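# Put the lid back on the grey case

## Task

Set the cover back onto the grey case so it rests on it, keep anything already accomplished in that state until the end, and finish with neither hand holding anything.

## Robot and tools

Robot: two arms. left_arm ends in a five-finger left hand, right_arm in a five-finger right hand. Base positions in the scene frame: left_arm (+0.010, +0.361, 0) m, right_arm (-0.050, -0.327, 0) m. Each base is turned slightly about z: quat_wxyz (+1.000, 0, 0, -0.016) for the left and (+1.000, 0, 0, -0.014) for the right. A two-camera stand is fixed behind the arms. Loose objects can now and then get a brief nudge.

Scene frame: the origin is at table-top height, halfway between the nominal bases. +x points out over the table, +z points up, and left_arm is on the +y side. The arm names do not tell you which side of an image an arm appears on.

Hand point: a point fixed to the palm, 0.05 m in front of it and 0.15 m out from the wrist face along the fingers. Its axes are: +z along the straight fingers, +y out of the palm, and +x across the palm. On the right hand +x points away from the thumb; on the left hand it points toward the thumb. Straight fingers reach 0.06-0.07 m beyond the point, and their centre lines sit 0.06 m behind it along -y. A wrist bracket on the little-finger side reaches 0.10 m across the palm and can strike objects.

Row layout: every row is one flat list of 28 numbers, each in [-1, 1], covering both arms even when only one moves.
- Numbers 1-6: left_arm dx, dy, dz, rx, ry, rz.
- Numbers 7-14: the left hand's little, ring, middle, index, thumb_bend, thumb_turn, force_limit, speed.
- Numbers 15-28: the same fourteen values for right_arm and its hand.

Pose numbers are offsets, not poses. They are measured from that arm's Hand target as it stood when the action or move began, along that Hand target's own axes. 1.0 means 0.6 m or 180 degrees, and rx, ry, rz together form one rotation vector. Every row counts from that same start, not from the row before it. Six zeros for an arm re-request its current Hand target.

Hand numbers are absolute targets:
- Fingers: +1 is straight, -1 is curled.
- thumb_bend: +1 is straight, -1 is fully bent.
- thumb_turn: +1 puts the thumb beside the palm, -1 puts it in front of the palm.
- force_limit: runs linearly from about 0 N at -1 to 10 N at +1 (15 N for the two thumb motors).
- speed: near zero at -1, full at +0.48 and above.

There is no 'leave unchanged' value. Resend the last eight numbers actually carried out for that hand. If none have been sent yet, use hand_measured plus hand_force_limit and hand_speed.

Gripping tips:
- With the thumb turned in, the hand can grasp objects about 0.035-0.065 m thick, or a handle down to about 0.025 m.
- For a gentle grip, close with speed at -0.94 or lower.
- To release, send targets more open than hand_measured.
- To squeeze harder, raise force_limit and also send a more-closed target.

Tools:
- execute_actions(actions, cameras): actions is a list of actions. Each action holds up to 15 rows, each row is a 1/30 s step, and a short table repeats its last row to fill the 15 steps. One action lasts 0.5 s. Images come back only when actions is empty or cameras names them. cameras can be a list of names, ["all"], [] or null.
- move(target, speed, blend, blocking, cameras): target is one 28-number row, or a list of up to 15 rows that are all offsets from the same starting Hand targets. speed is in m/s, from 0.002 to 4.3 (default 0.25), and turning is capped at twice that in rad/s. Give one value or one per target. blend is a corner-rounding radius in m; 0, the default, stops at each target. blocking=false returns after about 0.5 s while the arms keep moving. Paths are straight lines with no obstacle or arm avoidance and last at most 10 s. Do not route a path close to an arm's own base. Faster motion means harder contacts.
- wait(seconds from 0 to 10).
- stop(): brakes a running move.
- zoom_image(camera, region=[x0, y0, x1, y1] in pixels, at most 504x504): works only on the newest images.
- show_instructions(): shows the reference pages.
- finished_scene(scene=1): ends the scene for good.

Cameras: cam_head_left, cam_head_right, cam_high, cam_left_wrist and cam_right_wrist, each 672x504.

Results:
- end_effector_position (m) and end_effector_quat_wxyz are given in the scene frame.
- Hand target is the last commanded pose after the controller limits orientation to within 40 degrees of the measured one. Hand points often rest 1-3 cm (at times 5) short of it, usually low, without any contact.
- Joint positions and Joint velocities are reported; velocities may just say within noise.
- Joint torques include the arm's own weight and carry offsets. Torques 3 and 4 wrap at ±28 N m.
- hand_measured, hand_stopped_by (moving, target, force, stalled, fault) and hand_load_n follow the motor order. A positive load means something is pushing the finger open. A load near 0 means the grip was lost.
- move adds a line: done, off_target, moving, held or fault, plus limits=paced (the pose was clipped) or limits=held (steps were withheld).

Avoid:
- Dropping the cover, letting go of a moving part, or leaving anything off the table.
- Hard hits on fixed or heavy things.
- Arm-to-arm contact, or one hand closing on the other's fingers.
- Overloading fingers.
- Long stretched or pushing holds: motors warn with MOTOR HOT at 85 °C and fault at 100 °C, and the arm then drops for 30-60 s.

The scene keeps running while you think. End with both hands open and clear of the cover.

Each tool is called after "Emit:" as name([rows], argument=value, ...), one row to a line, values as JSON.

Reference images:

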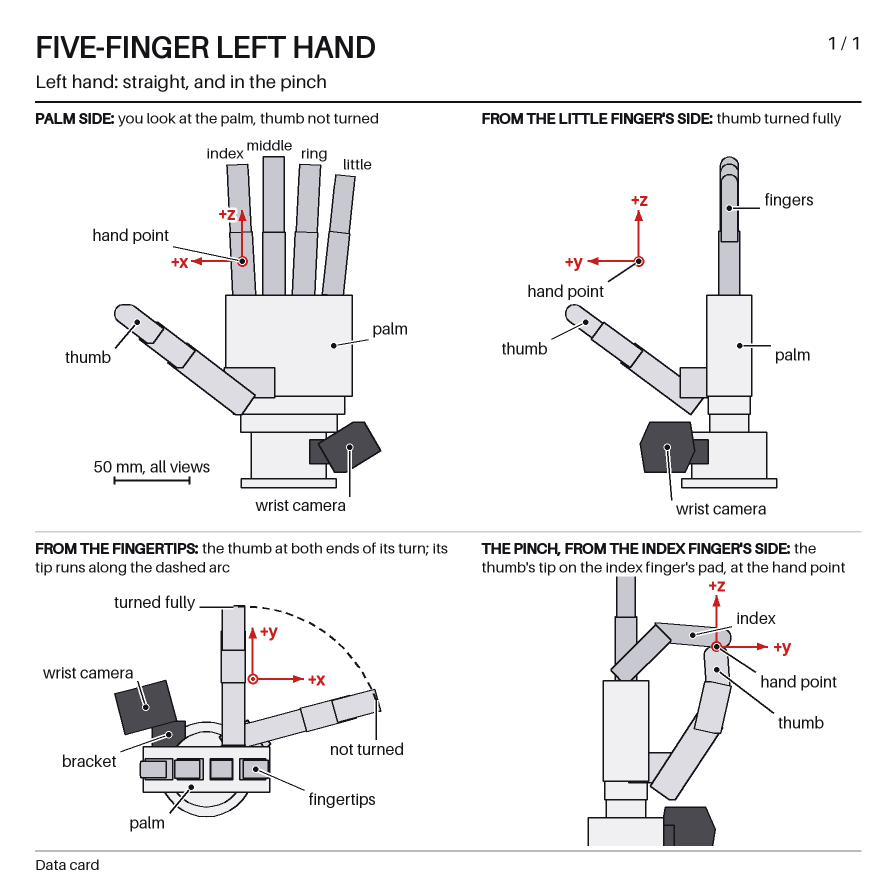

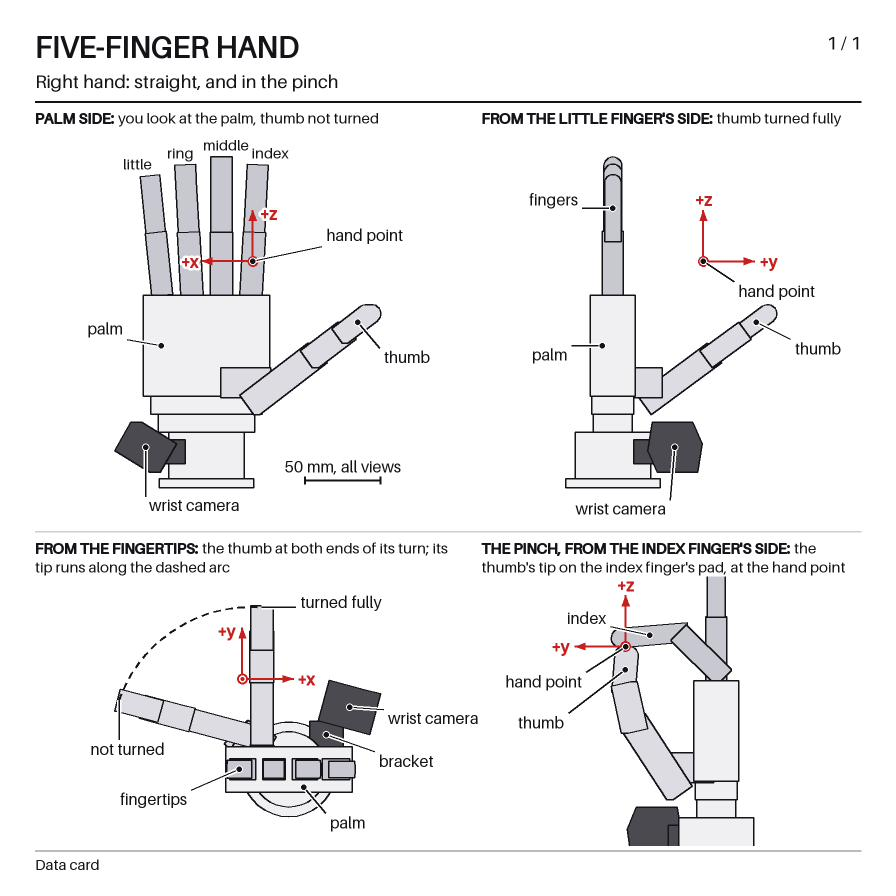

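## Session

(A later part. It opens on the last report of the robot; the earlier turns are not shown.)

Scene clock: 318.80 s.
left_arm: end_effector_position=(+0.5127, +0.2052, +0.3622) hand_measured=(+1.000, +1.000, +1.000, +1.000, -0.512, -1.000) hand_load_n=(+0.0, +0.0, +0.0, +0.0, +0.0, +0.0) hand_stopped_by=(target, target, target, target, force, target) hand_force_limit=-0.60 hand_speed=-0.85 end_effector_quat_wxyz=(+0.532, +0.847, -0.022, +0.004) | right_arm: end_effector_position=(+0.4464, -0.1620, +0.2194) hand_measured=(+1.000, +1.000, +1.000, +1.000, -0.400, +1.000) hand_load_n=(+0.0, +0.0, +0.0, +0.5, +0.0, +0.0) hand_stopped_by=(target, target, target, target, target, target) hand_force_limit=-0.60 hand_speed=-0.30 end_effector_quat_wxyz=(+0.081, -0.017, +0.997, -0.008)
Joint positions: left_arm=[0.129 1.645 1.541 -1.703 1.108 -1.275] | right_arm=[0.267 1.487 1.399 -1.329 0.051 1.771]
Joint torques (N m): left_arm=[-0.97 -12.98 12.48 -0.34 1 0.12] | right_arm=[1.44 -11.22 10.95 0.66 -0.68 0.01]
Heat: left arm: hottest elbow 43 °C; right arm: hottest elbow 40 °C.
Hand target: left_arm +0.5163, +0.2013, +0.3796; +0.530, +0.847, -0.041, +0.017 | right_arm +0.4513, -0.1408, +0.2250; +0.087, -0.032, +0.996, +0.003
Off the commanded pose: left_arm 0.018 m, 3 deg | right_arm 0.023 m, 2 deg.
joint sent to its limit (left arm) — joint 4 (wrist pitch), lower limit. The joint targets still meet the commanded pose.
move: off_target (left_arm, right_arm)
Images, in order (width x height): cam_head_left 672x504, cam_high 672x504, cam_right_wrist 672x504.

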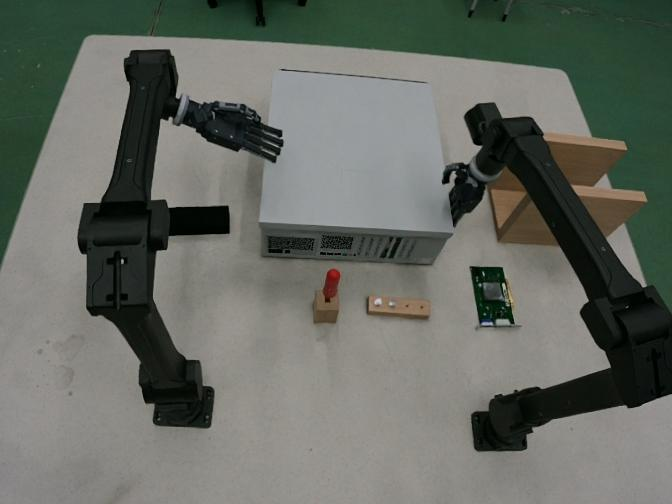

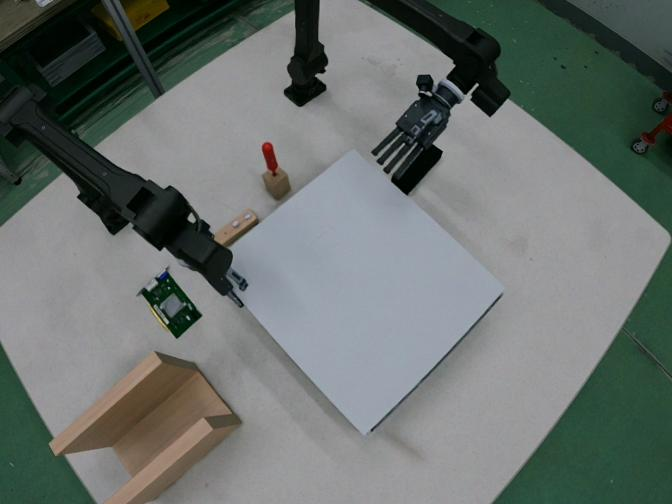

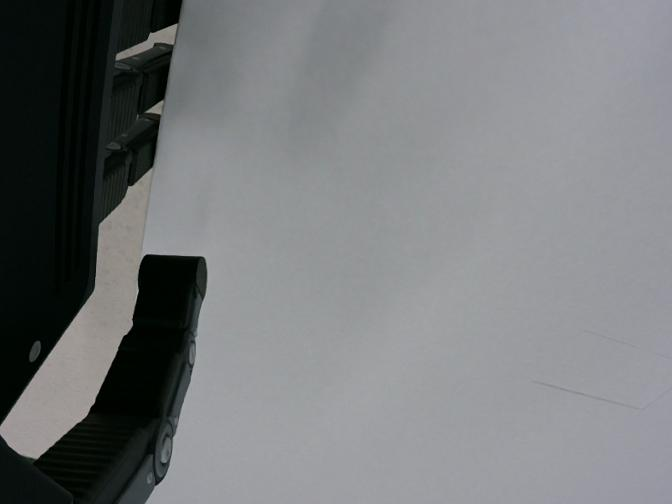

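Emit:
wait(seconds=0.1, cameras=["cam_head_left","cam_head_right","cam_high"])

Emit:
zoom_image(camera="cam_head_right", region=[230, 50, 470, 290])

Emit:
zoom_image(camera="cam_head_left", region=[230, 50, 470, 290])

Emit:
zoom_image(camera="cam_head_right", region=[370, 170, 490, 270])

Emit:
zoom_image(camera="cam_head_right", region=[230, 170, 350, 270])

Emit:
zoom_image(camera="cam_head_right", region=[250, 50, 370, 150])

Emit:
zoom_image(camera="cam_head_left", region=[250, 50, 370, 150])

Emit:
zoom_image(camera="cam_high", region=[440, 240, 540, 340])

Emit:
zoom_image(camera="cam_high", region=[320, 370, 420, 470])

Scene clock: 320.13 s.
left_arm: end_effector_position=(+0.5127, +0.2052, +0.3622) hand_measured=(+1.000, +1.000, +1.000, +1.000, -0.512, -1.000) hand_load_n=(+0.0, +0.0, +0.0, +0.0, +0.0, +0.0) hand_stopped_by=(target, target, target, target, force, target) hand_force_limit=-0.60 hand_speed=-0.85 end_effector_quat_wxyz=(+0.532, +0.847, -0.022, +0.004) | right_arm: end_effector_position=(+0.4464, -0.1621, +0.2194) hand_measured=(+1.000, +1.000, +1.000, +1.000, -0.400, +1.000) hand_load_n=(+0.0, +0.0, +0.0, +0.5, +0.0, +0.0) hand_stopped_by=(target, target, target, target, target, target) hand_force_limit=-0.60 hand_speed=-0.30 end_effector_quat_wxyz=(+0.081, -0.017, +0.997, -0.008)
Joint positions: left_arm=[0.129 1.645 1.541 -1.703 1.108 -1.275] | right_arm=[0.267 1.487 1.399 -1.329 0.051 1.772]
Joint torques (N m): left_arm=[-0.44 -13.45 12.44 -0.35 1.04 0.1] | right_arm=[1.49 -11.16 10.95 0.68 -0.68 -0.01]
Heat: left arm: hottest elbow 43 °C; right arm: hottest elbow 40 °C.
Hand target: left_arm +0.5163, +0.2013, +0.3796; +0.530, +0.847, -0.041, +0.017 | right_arm +0.4514, -0.1408, +0.2250; +0.087, -0.032, +0.996, +0.003
Off the commanded pose: left_arm 0.018 m, 3 deg | right_arm 0.023 m, 2 deg.
wait: 0.10 s; at rest from the start
Images, in order (width x height): cam_head_left 672x504, cam_head_right 672x504, cam_high 672x504.

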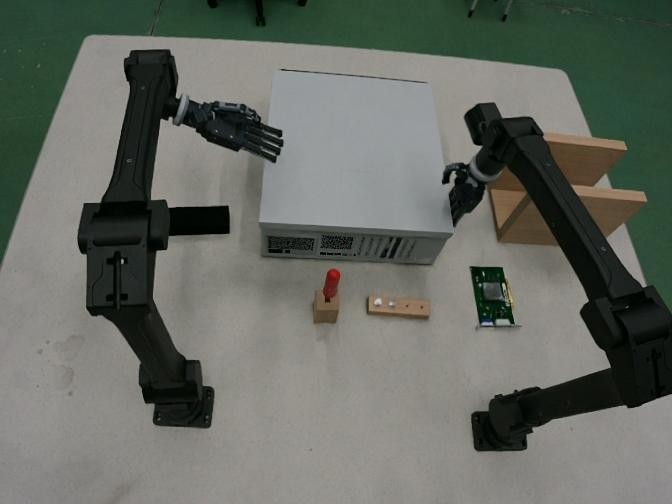

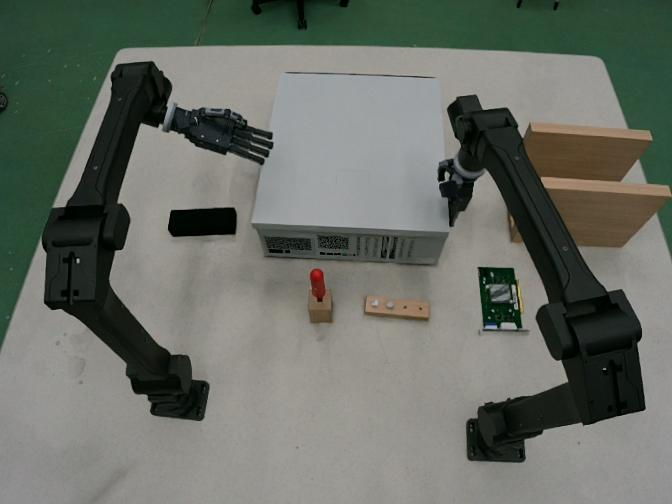

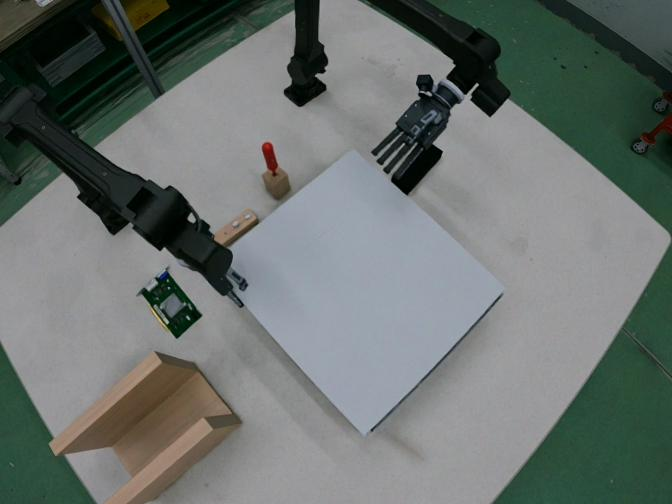

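Scaled by 2.100 from the camera's 672x504 image, which has a finer 960x720 frame.

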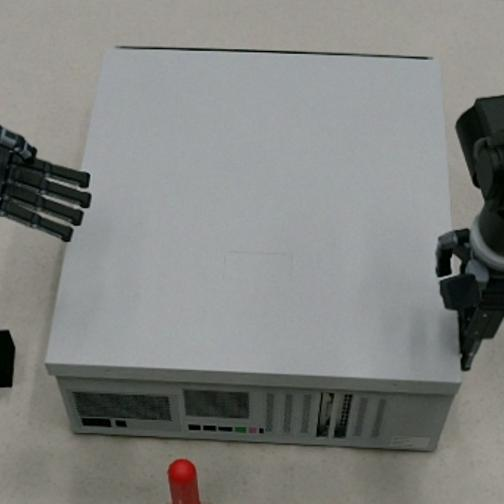

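Scaled by 2.100 from the camera's 672x504 image, which has a finer 960x720 frame.

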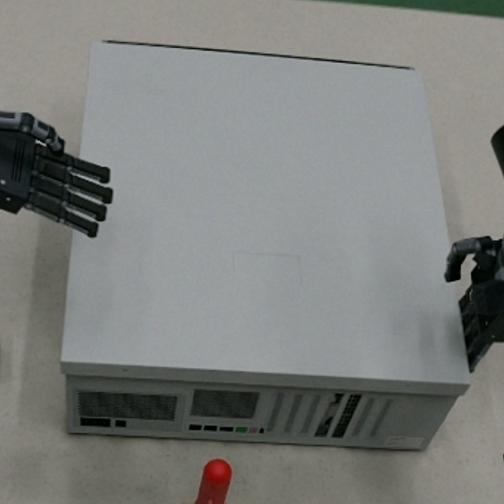

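Scaled by 4.200 from the camera's 672x504 image, which has a finer 960x720 frame.

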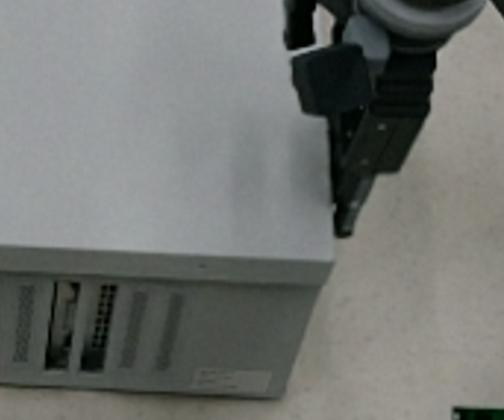

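Scaled by 4.200 from the camera's 672x504 image, which has a finer 960x720 frame.

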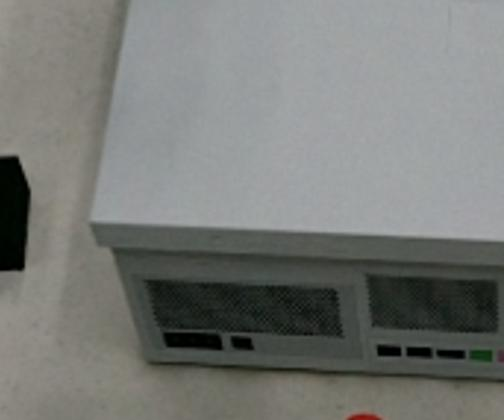

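Scaled by 4.200 from the camera's 672x504 image, which has a finer 960x720 frame.

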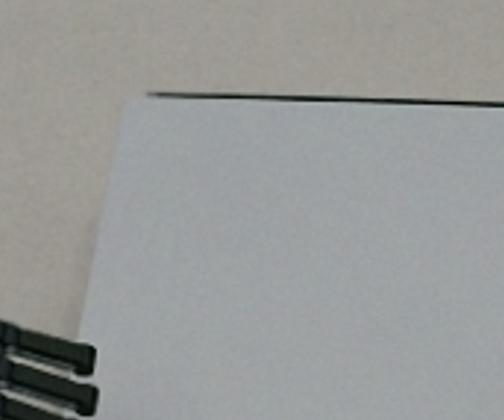

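Scaled by 4.200 from the camera's 672x504 image, which has a finer 960x720 frame.

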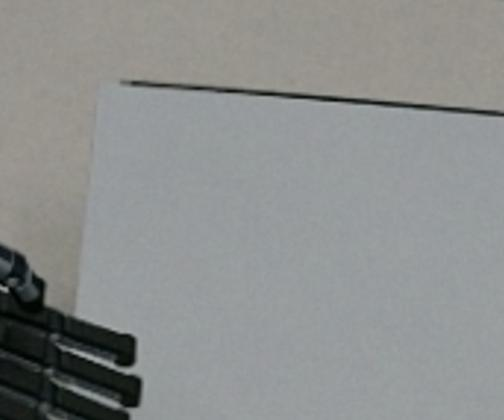

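Scaled by 5.040 from the camera's 672x504 image, which has a finer 960x720 frame.

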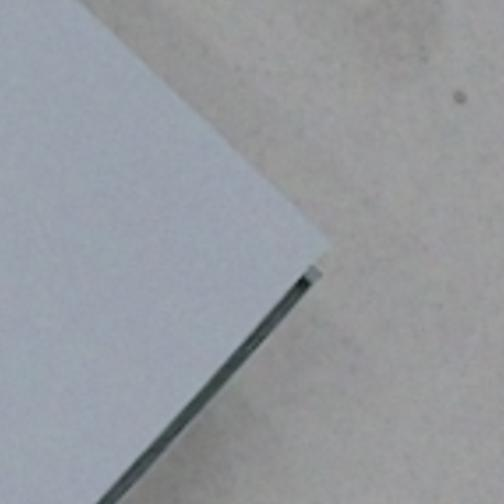

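Scaled by 5.040 from the camera's 672x504 image, which has a finer 960x720 frame.

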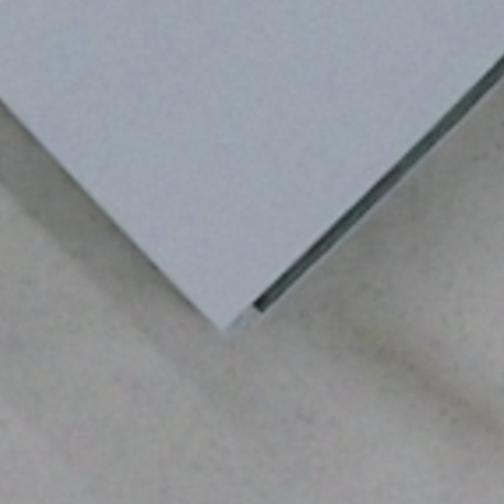

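Emit:
move([
  [0,0,0,0,0,0,1,1,1,1,-0.6,-1,-0.6,-0.85,0.0078,-0.1235,-0.0015,0,0,0,1,1,1,1,-0.4,1,-0.6,-0.3],
  [-0.1563,0.0685,-0.0775,0.1102,-0.0916,0.1797,1,1,1,1,-0.6,-1,-0.6,-0.85,0.0182,-0.1782,-0.2658,0,0,0,1,1,1,1,-0.4,1,-0.6,-0.3],
  [-0.402,0.1035,0.068,0.2755,-0.2291,0.4492,1,1,1,1,-0.6,-1,-0.6,-0.85,0.2537,0.0043,-0.3072,-0.0188,-0.0121,-0.4778,1,1,1,1,-0.4,1,-0.6,-0.3],
], speed=0.22, blend=[0.02, 0.03, 0], cameras=["all"])

Scene clock: 334.10 s.
left_arm: end_effector_position=(+0.2713, +0.1515, +0.3840) hand_measured=(+1.000, +1.000, +1.000, +1.000, -0.512, -1.000) hand_load_n=(+0.0, +0.0, +0.0, +0.0, +0.0, +0.0) hand_stopped_by=(target, target, target, target, force, target) hand_force_limit=-0.60 hand_speed=-0.85 end_effector_quat_wxyz=(-0.014, +0.708, -0.695, +0.127) | right_arm: end_effector_position=(+0.2767, -0.1502, +0.3767) hand_measured=(+1.000, +1.000, +1.000, +1.000, -0.400, +1.000) hand_load_n=(+0.0, +0.0, +0.0, +0.0, +0.0, +0.0) hand_stopped_by=(target, target, target, target, target, target) hand_force_limit=-0.60 hand_speed=-0.30 end_effector_quat_wxyz=(-0.110, +0.693, -0.712, +0.037)
Joint positions: left_arm=[-0.447 1.193 1.576 -1.703 0.046 -0.504] | right_arm=[0.375 1.315 1.67 -1.695 -0.023 0.376]
Joint torques (N m): left_arm=[-0.56 -7.65 11.88 0.35 0.1 0.2] | right_arm=[-0.21 -10.52 8.32 0.24 0.02 -0.17]
Heat: left arm: hottest elbow 44 °C; right arm: hottest elbow 41 °C.
Hand target: left_arm +0.2701, +0.1502, +0.4002; -0.013, +0.704, -0.705, +0.086 | right_arm +0.2696, -0.1499, +0.3803; -0.082, +0.704, -0.704, +0.030
Off the commanded pose: left_arm 0.016 m, 5 deg | right_arm 0.008 m, 4 deg.
joint sent to its limit (left arm) — joint 4 (wrist pitch), lower limit. The joint targets are off in orientation, not in position.
joint sent to its limit (right arm) — joint 4 (wrist pitch), lower limit. The joint targets are off in orientation, not in position.
move: off_target (left_arm, right_arm)

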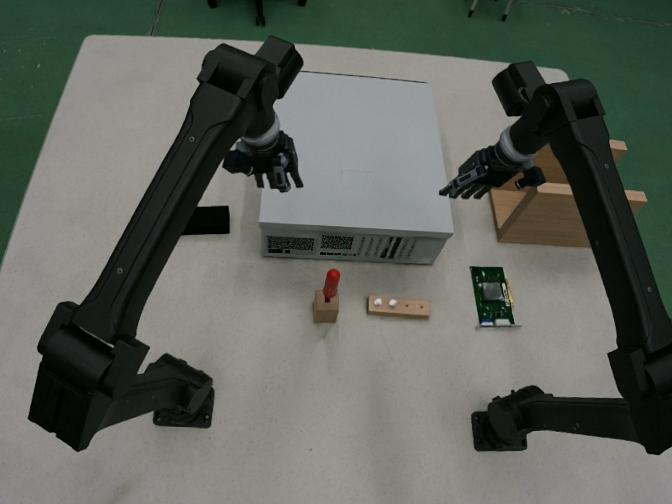

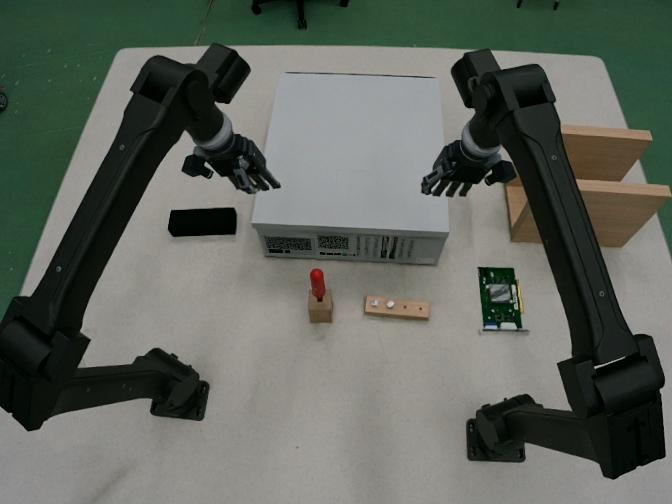

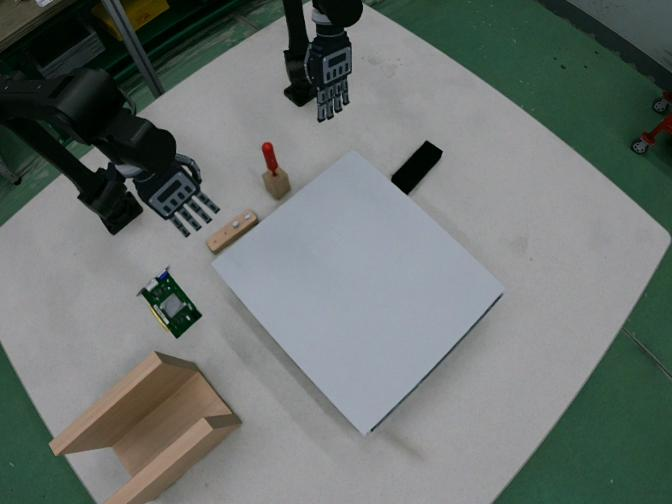

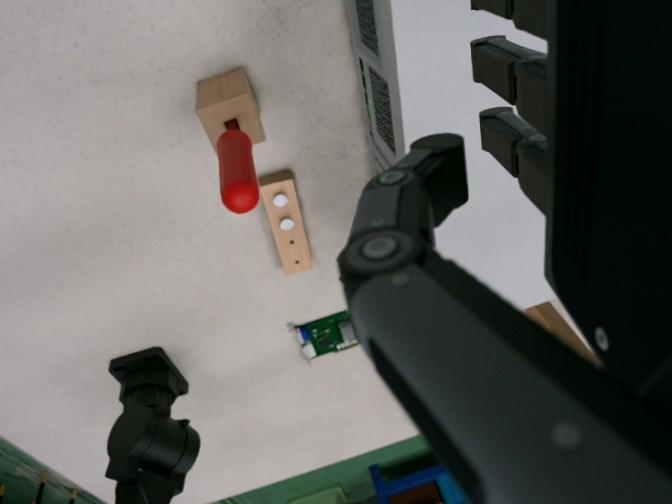

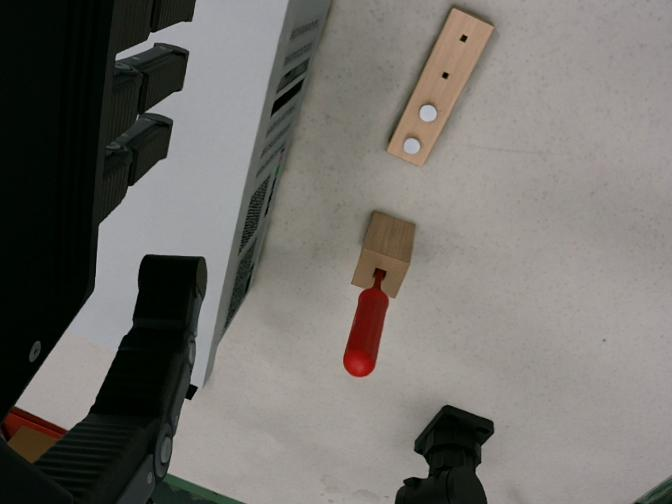

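Emit:
move(target=[-0.0013,0.0497,0.2557,0,0,0,1,1,1,1,-0.6,-1,-0.6,-0.85,-0.0057,0.052,0.2562,0,0,0,1,1,1,1,-0.4,1,-0.6,-0.3], speed=0.13, cameras=["all"])

Scene clock: 337.13 s.
left_arm: end_effector_position=(+0.2591, +0.1400, +0.2472) hand_measured=(+1.000, +1.000, +1.000, +1.000, -0.512, -1.000) hand_load_n=(+0.0, +0.0, +0.0, +0.0, +0.0, +0.0) hand_stopped_by=(target, target, target, target, force, target) hand_force_limit=-0.60 hand_speed=-0.85 end_effector_quat_wxyz=(-0.012, +0.704, -0.705, +0.083) | right_arm: end_effector_position=(+0.2631, -0.1395, +0.2252) hand_measured=(+1.000, +1.000, +1.000, +1.000, -0.400, +1.000) hand_load_n=(+0.0, +0.0, +0.0, +0.0, +0.0, +0.0) hand_stopped_by=(target, target, target, target, target, target) hand_force_limit=-0.60 hand_speed=-0.30 end_effector_quat_wxyz=(-0.078, +0.706, -0.703, +0.028)
Joint positions: left_arm=[-0.509 1.171 1.199 -1.433 0.017 -0.541] | right_arm=[0.421 1.281 1.239 -1.362 -0.009 0.39]
Joint torques (N m): left_arm=[-0.91 -6.83 9.39 1.18 0.08 -0.06] | right_arm=[-0.03 -9.82 8.5 0.95 0.11 0.11]
Heat: left arm: hottest elbow 45 °C; right arm: hottest elbow 40 °C.
Hand target: left_arm +0.2621, +0.1349, +0.2448; -0.013, +0.704, -0.705, +0.086 | right_arm +0.2630, -0.1349, +0.2242; -0.082, +0.704, -0.704, +0.030
Off the commanded pose: left_arm 0.006 m, 0 deg | right_arm 0.005 m, 1 deg.
move: done

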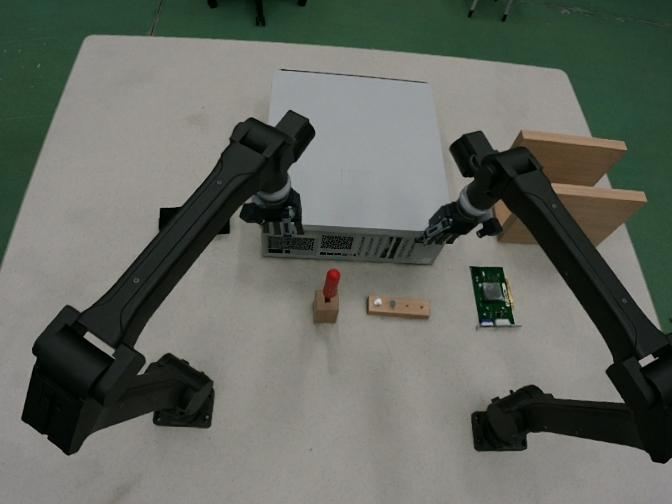

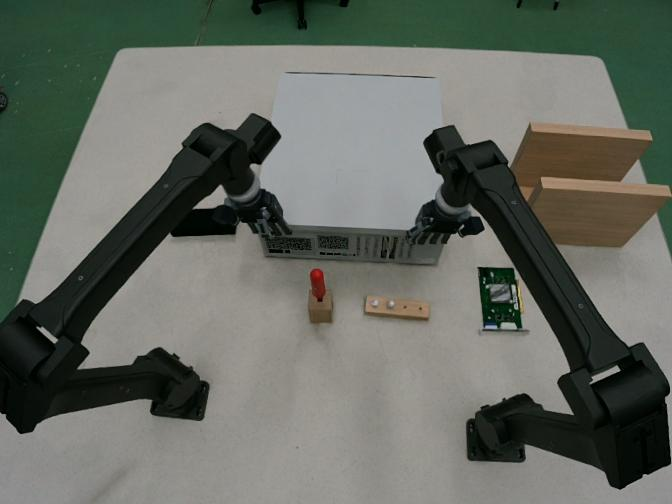

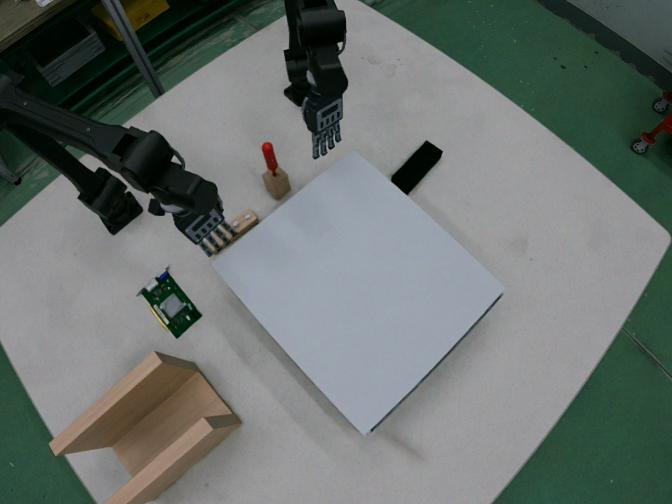

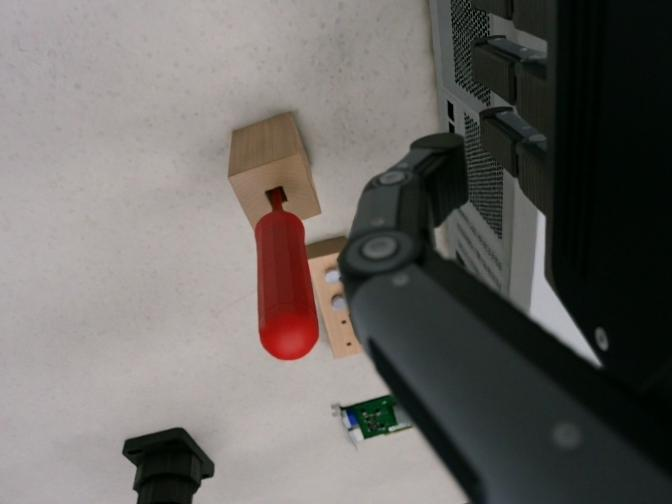

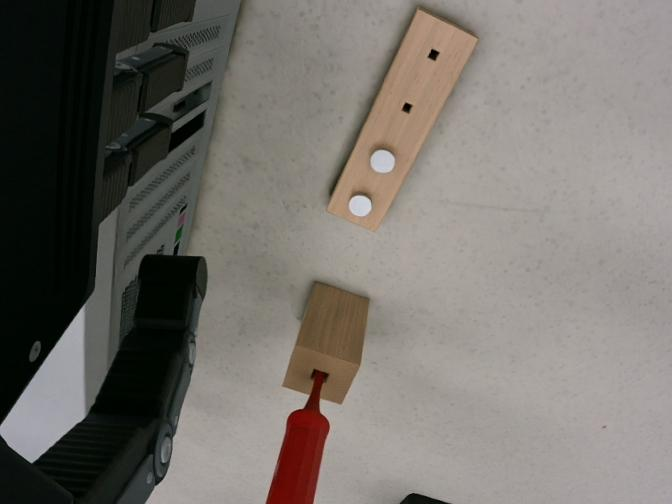

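Emit:
zoom_image(camera="cam_head_left", region=[230, 170, 350, 270])

Emit:
zoom_image(camera="cam_head_right", region=[220, 170, 340, 270])

Emit:
zoom_image(camera="cam_head_left", region=[370, 170, 490, 270])

Emit:
zoom_image(camera="cam_head_right", region=[370, 170, 490, 270])

Emit:
zoom_image(camera="cam_high", region=[180, 100, 380, 280])

Scaled by 4.200 from the camera's 672x504 image, which has a finer 960x720 frame.

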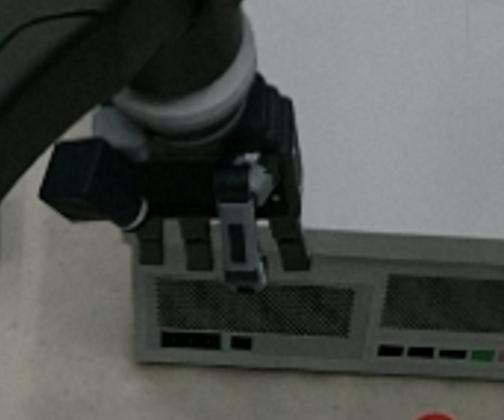

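Scaled by 4.200 from the camera's 672x504 image, which has a finer 960x720 frame.

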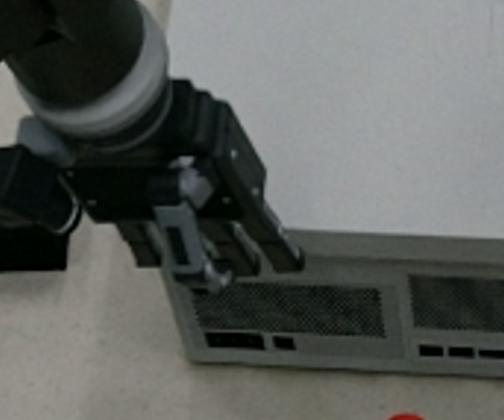

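Scaled by 4.200 from the camera's 672x504 image, which has a finer 960x720 frame.

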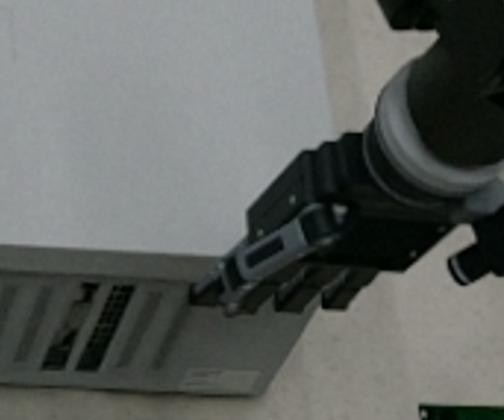

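Scaled by 4.200 from the camera's 672x504 image, which has a finer 960x720 frame.

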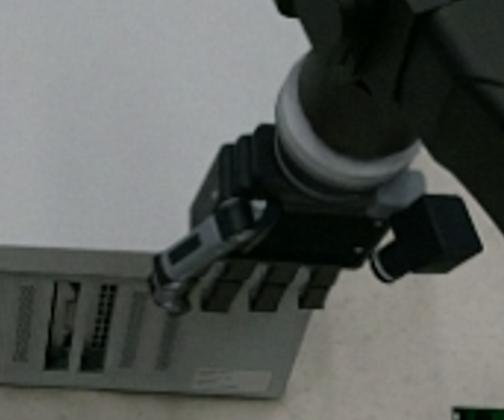

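Scaled by 2.520 from the camera's 672x504 image, which has a finer 960x720 frame.

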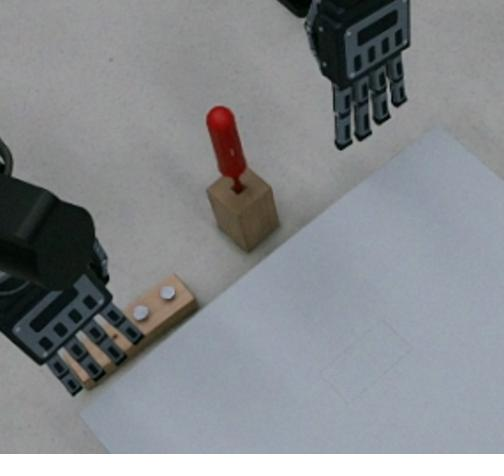

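Emit:
move([
  [-0.0046,0.0063,0.0443,0,0,0,1,1,1,1,-0.6,-1,-0.6,-0.85,0.0016,0.0035,0.0216,0,0,0,1,1,1,1,-0.4,1,-0.6,-0.3],
  [-0.0048,-0.02,0.048,0,0,0,1,1,1,1,-0.6,-1,-0.6,-0.85,0.0018,-0.0228,0.0258,0,0,0,1,1,1,1,-0.4,1,-0.6,-0.3],
], speed=0.06, blend=[0, 0], cameras=["cam_head_left","cam_head_right","cam_high"])

Emit:
zoom_image(camera="cam_high", region=[180, 100, 380, 280])

Emit:
zoom_image(camera="cam_head_left", region=[230, 170, 350, 270])

Emit:
zoom_image(camera="cam_head_right", region=[370, 170, 490, 270])

Scene clock: 340.60 s.
left_arm: end_effector_position=(+0.2648, +0.1391, +0.2097) hand_measured=(+1.000, +1.000, +1.000, +1.000, -0.512, -1.000) hand_load_n=(+0.0, +0.0, +0.0, +0.0, +0.0, +0.0) hand_stopped_by=(target, target, target, target, force, target) hand_force_limit=-0.60 hand_speed=-0.85 end_effector_quat_wxyz=(-0.009, +0.706, -0.705, +0.069) | right_arm: end_effector_position=(+0.2667, -0.1381, +0.2010) hand_measured=(+1.000, +1.000, +1.000, +1.000, -0.400, +1.000) hand_load_n=(+0.0, +0.0, +0.0, +0.0, +0.0, +0.0) hand_stopped_by=(target, target, target, target, target, target) hand_force_limit=-0.60 hand_speed=-0.30 end_effector_quat_wxyz=(-0.065, +0.707, -0.704, +0.022)
Joint positions: left_arm=[-0.503 1.207 1.13 -1.355 0.017 -0.537] | right_arm=[0.421 1.316 1.207 -1.323 -0.008 0.39]
Joint torques (N m): left_arm=[0.85 -6.53 11.73 1.1 0.23 0.14] | right_arm=[-1.2 -9.82 10.97 0.81 0.01 -0.04]
Heat: left arm: hottest elbow 44 °C; right arm: hottest elbow 40 °C.
Hand target: left_arm +0.2780, +0.1350, +0.2178; -0.013, +0.704, -0.705, +0.086 | right_arm +0.2790, -0.1350, +0.2110; -0.082, +0.705, -0.704, +0.030
Off the commanded pose: left_arm 0.016 m, 2 deg | right_arm 0.016 m, 2 deg.
move: off_target (left_arm, right_arm)
Images, in order (width x height): cam_head_left 672x504, cam_head_right 672x504, cam_high 672x504.

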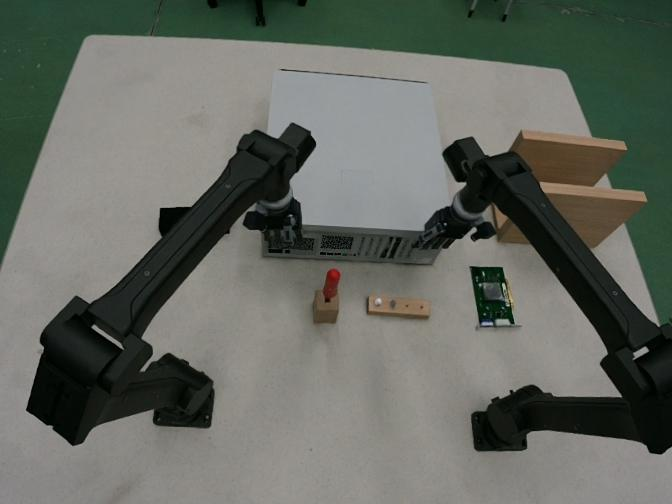

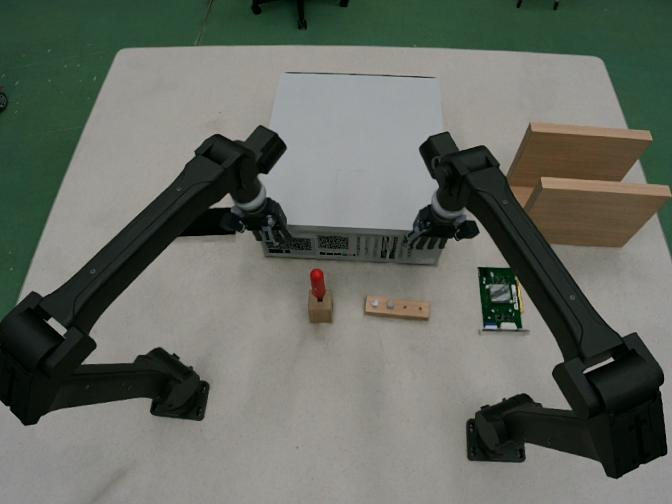

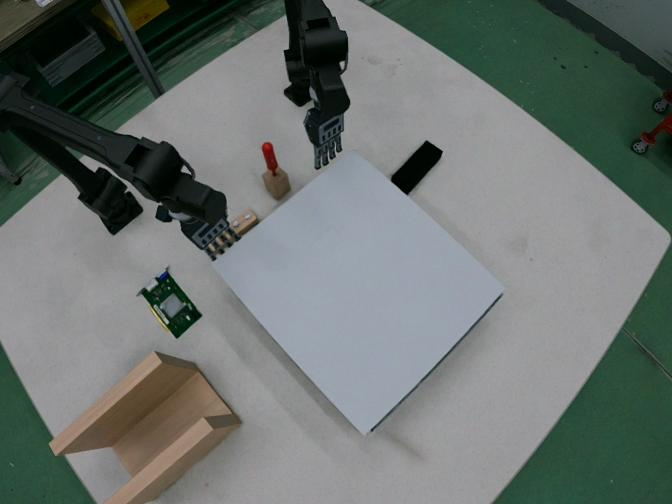

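Scaled by 2.520 from the camera's 672x504 image, which has a finer 960x720 frame.

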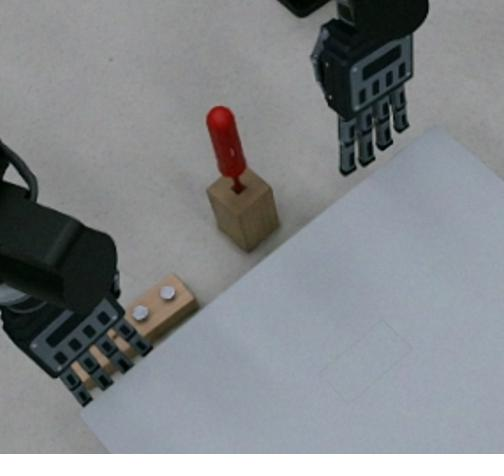

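Scaled by 4.200 from the camera's 672x504 image, which has a finer 960x720 frame.

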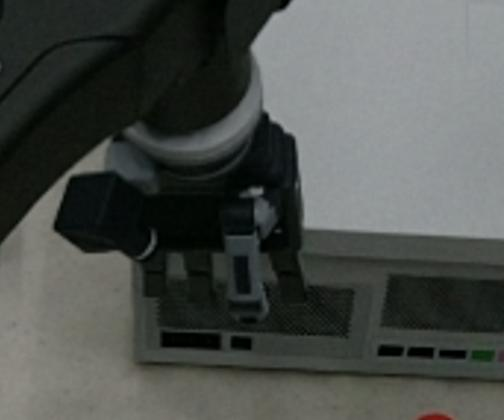

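Scaled by 4.200 from the camera's 672x504 image, which has a finer 960x720 frame.

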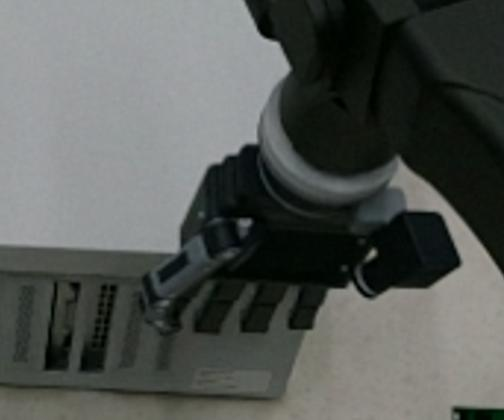

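Emit:
move(target=[0.0018,-0.026,-0.0163,0,0,0,1,1,1,1,-0.6,-1,-0.6,-0.85,-0.0013,-0.0262,-0.016,0,0,0,1,1,1,1,-0.4,1,-0.6,-0.3], speed=0.03, cameras=["cam_head_left","cam_high"])

Emit:
zoom_image(camera="cam_high", region=[330, 270, 530, 450])

Emit:
zoom_image(camera="cam_high", region=[180, 100, 380, 280])

Scene clock: 342.50 s.
left_arm: end_effector_position=(+0.2794, +0.1387, +0.2153) hand_measured=(+1.000, +1.000, +1.000, +1.000, -0.512, -1.000) hand_load_n=(+0.0, +0.0, +0.0, +0.0, +0.0, +0.0) hand_stopped_by=(target, target, target, target, force, target) hand_force_limit=-0.60 hand_speed=-0.85 end_effector_quat_wxyz=(-0.010, +0.705, -0.705, +0.074) | right_arm: end_effector_position=(+0.2743, -0.1374, +0.2026) hand_measured=(+1.000, +1.000, +1.000, +1.000, -0.400, +1.000) hand_load_n=(+0.0, +0.0, +0.0, +0.0, +0.0, +0.0) hand_stopped_by=(target, target, target, target, target, target) hand_force_limit=-0.60 hand_speed=-0.30 end_effector_quat_wxyz=(-0.062, +0.705, -0.706, +0.021)
Joint positions: left_arm=[-0.483 1.233 1.166 -1.355 0.019 -0.518] | right_arm=[0.415 1.34 1.232 -1.334 -0.008 0.39]
Joint torques (N m): left_arm=[-0.26 -7.12 13.65 0.18 0.29 0.14] | right_arm=[-1.85 -9.76 13.53 0.03 -0.07 -0.16]
Heat: left arm: hottest elbow 44 °C; right arm: hottest elbow 41 °C.
Hand target: left_arm +0.2921, +0.1349, +0.2298; -0.013, +0.704, -0.705, +0.086 | right_arm +0.2930, -0.1351, +0.2230; -0.082, +0.705, -0.704, +0.030
Off the commanded pose: left_arm 0.020 m, 1 deg | right_arm 0.028 m, 3 deg.
move: off_target (left_arm, right_arm)
Images, in order (width x height): cam_head_left 672x504, cam_high 672x504.

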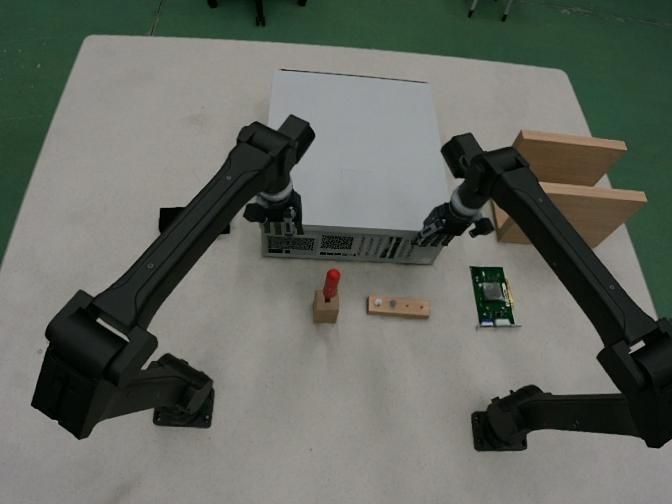

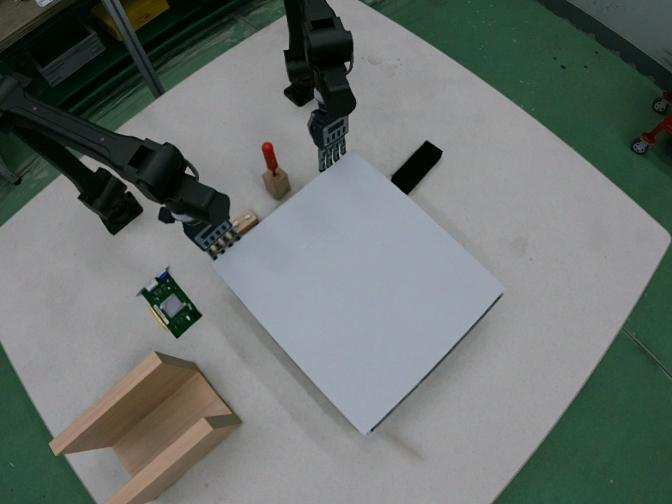

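Scaled by 2.520 from the camera's 672x504 image, which has a finer 960x720 frame.

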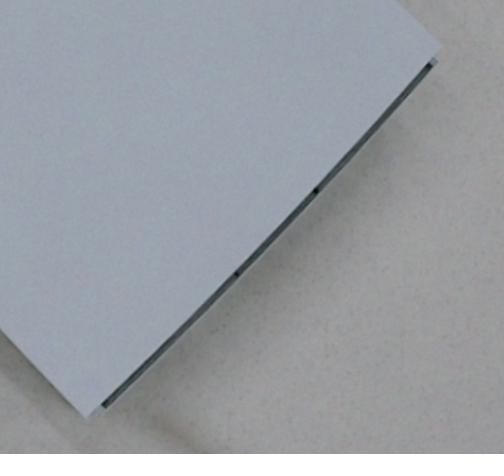

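Scaled by 2.520 from the camera's 672x504 image, which has a finer 960x720 frame.

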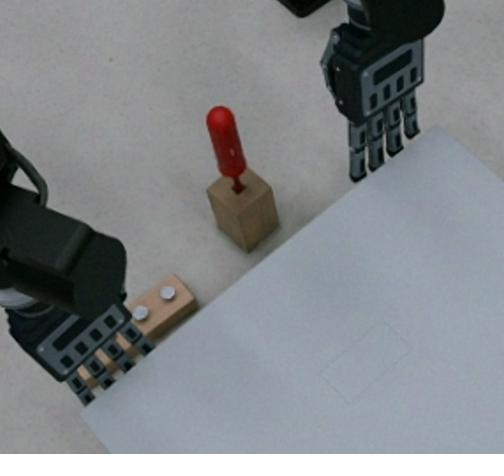

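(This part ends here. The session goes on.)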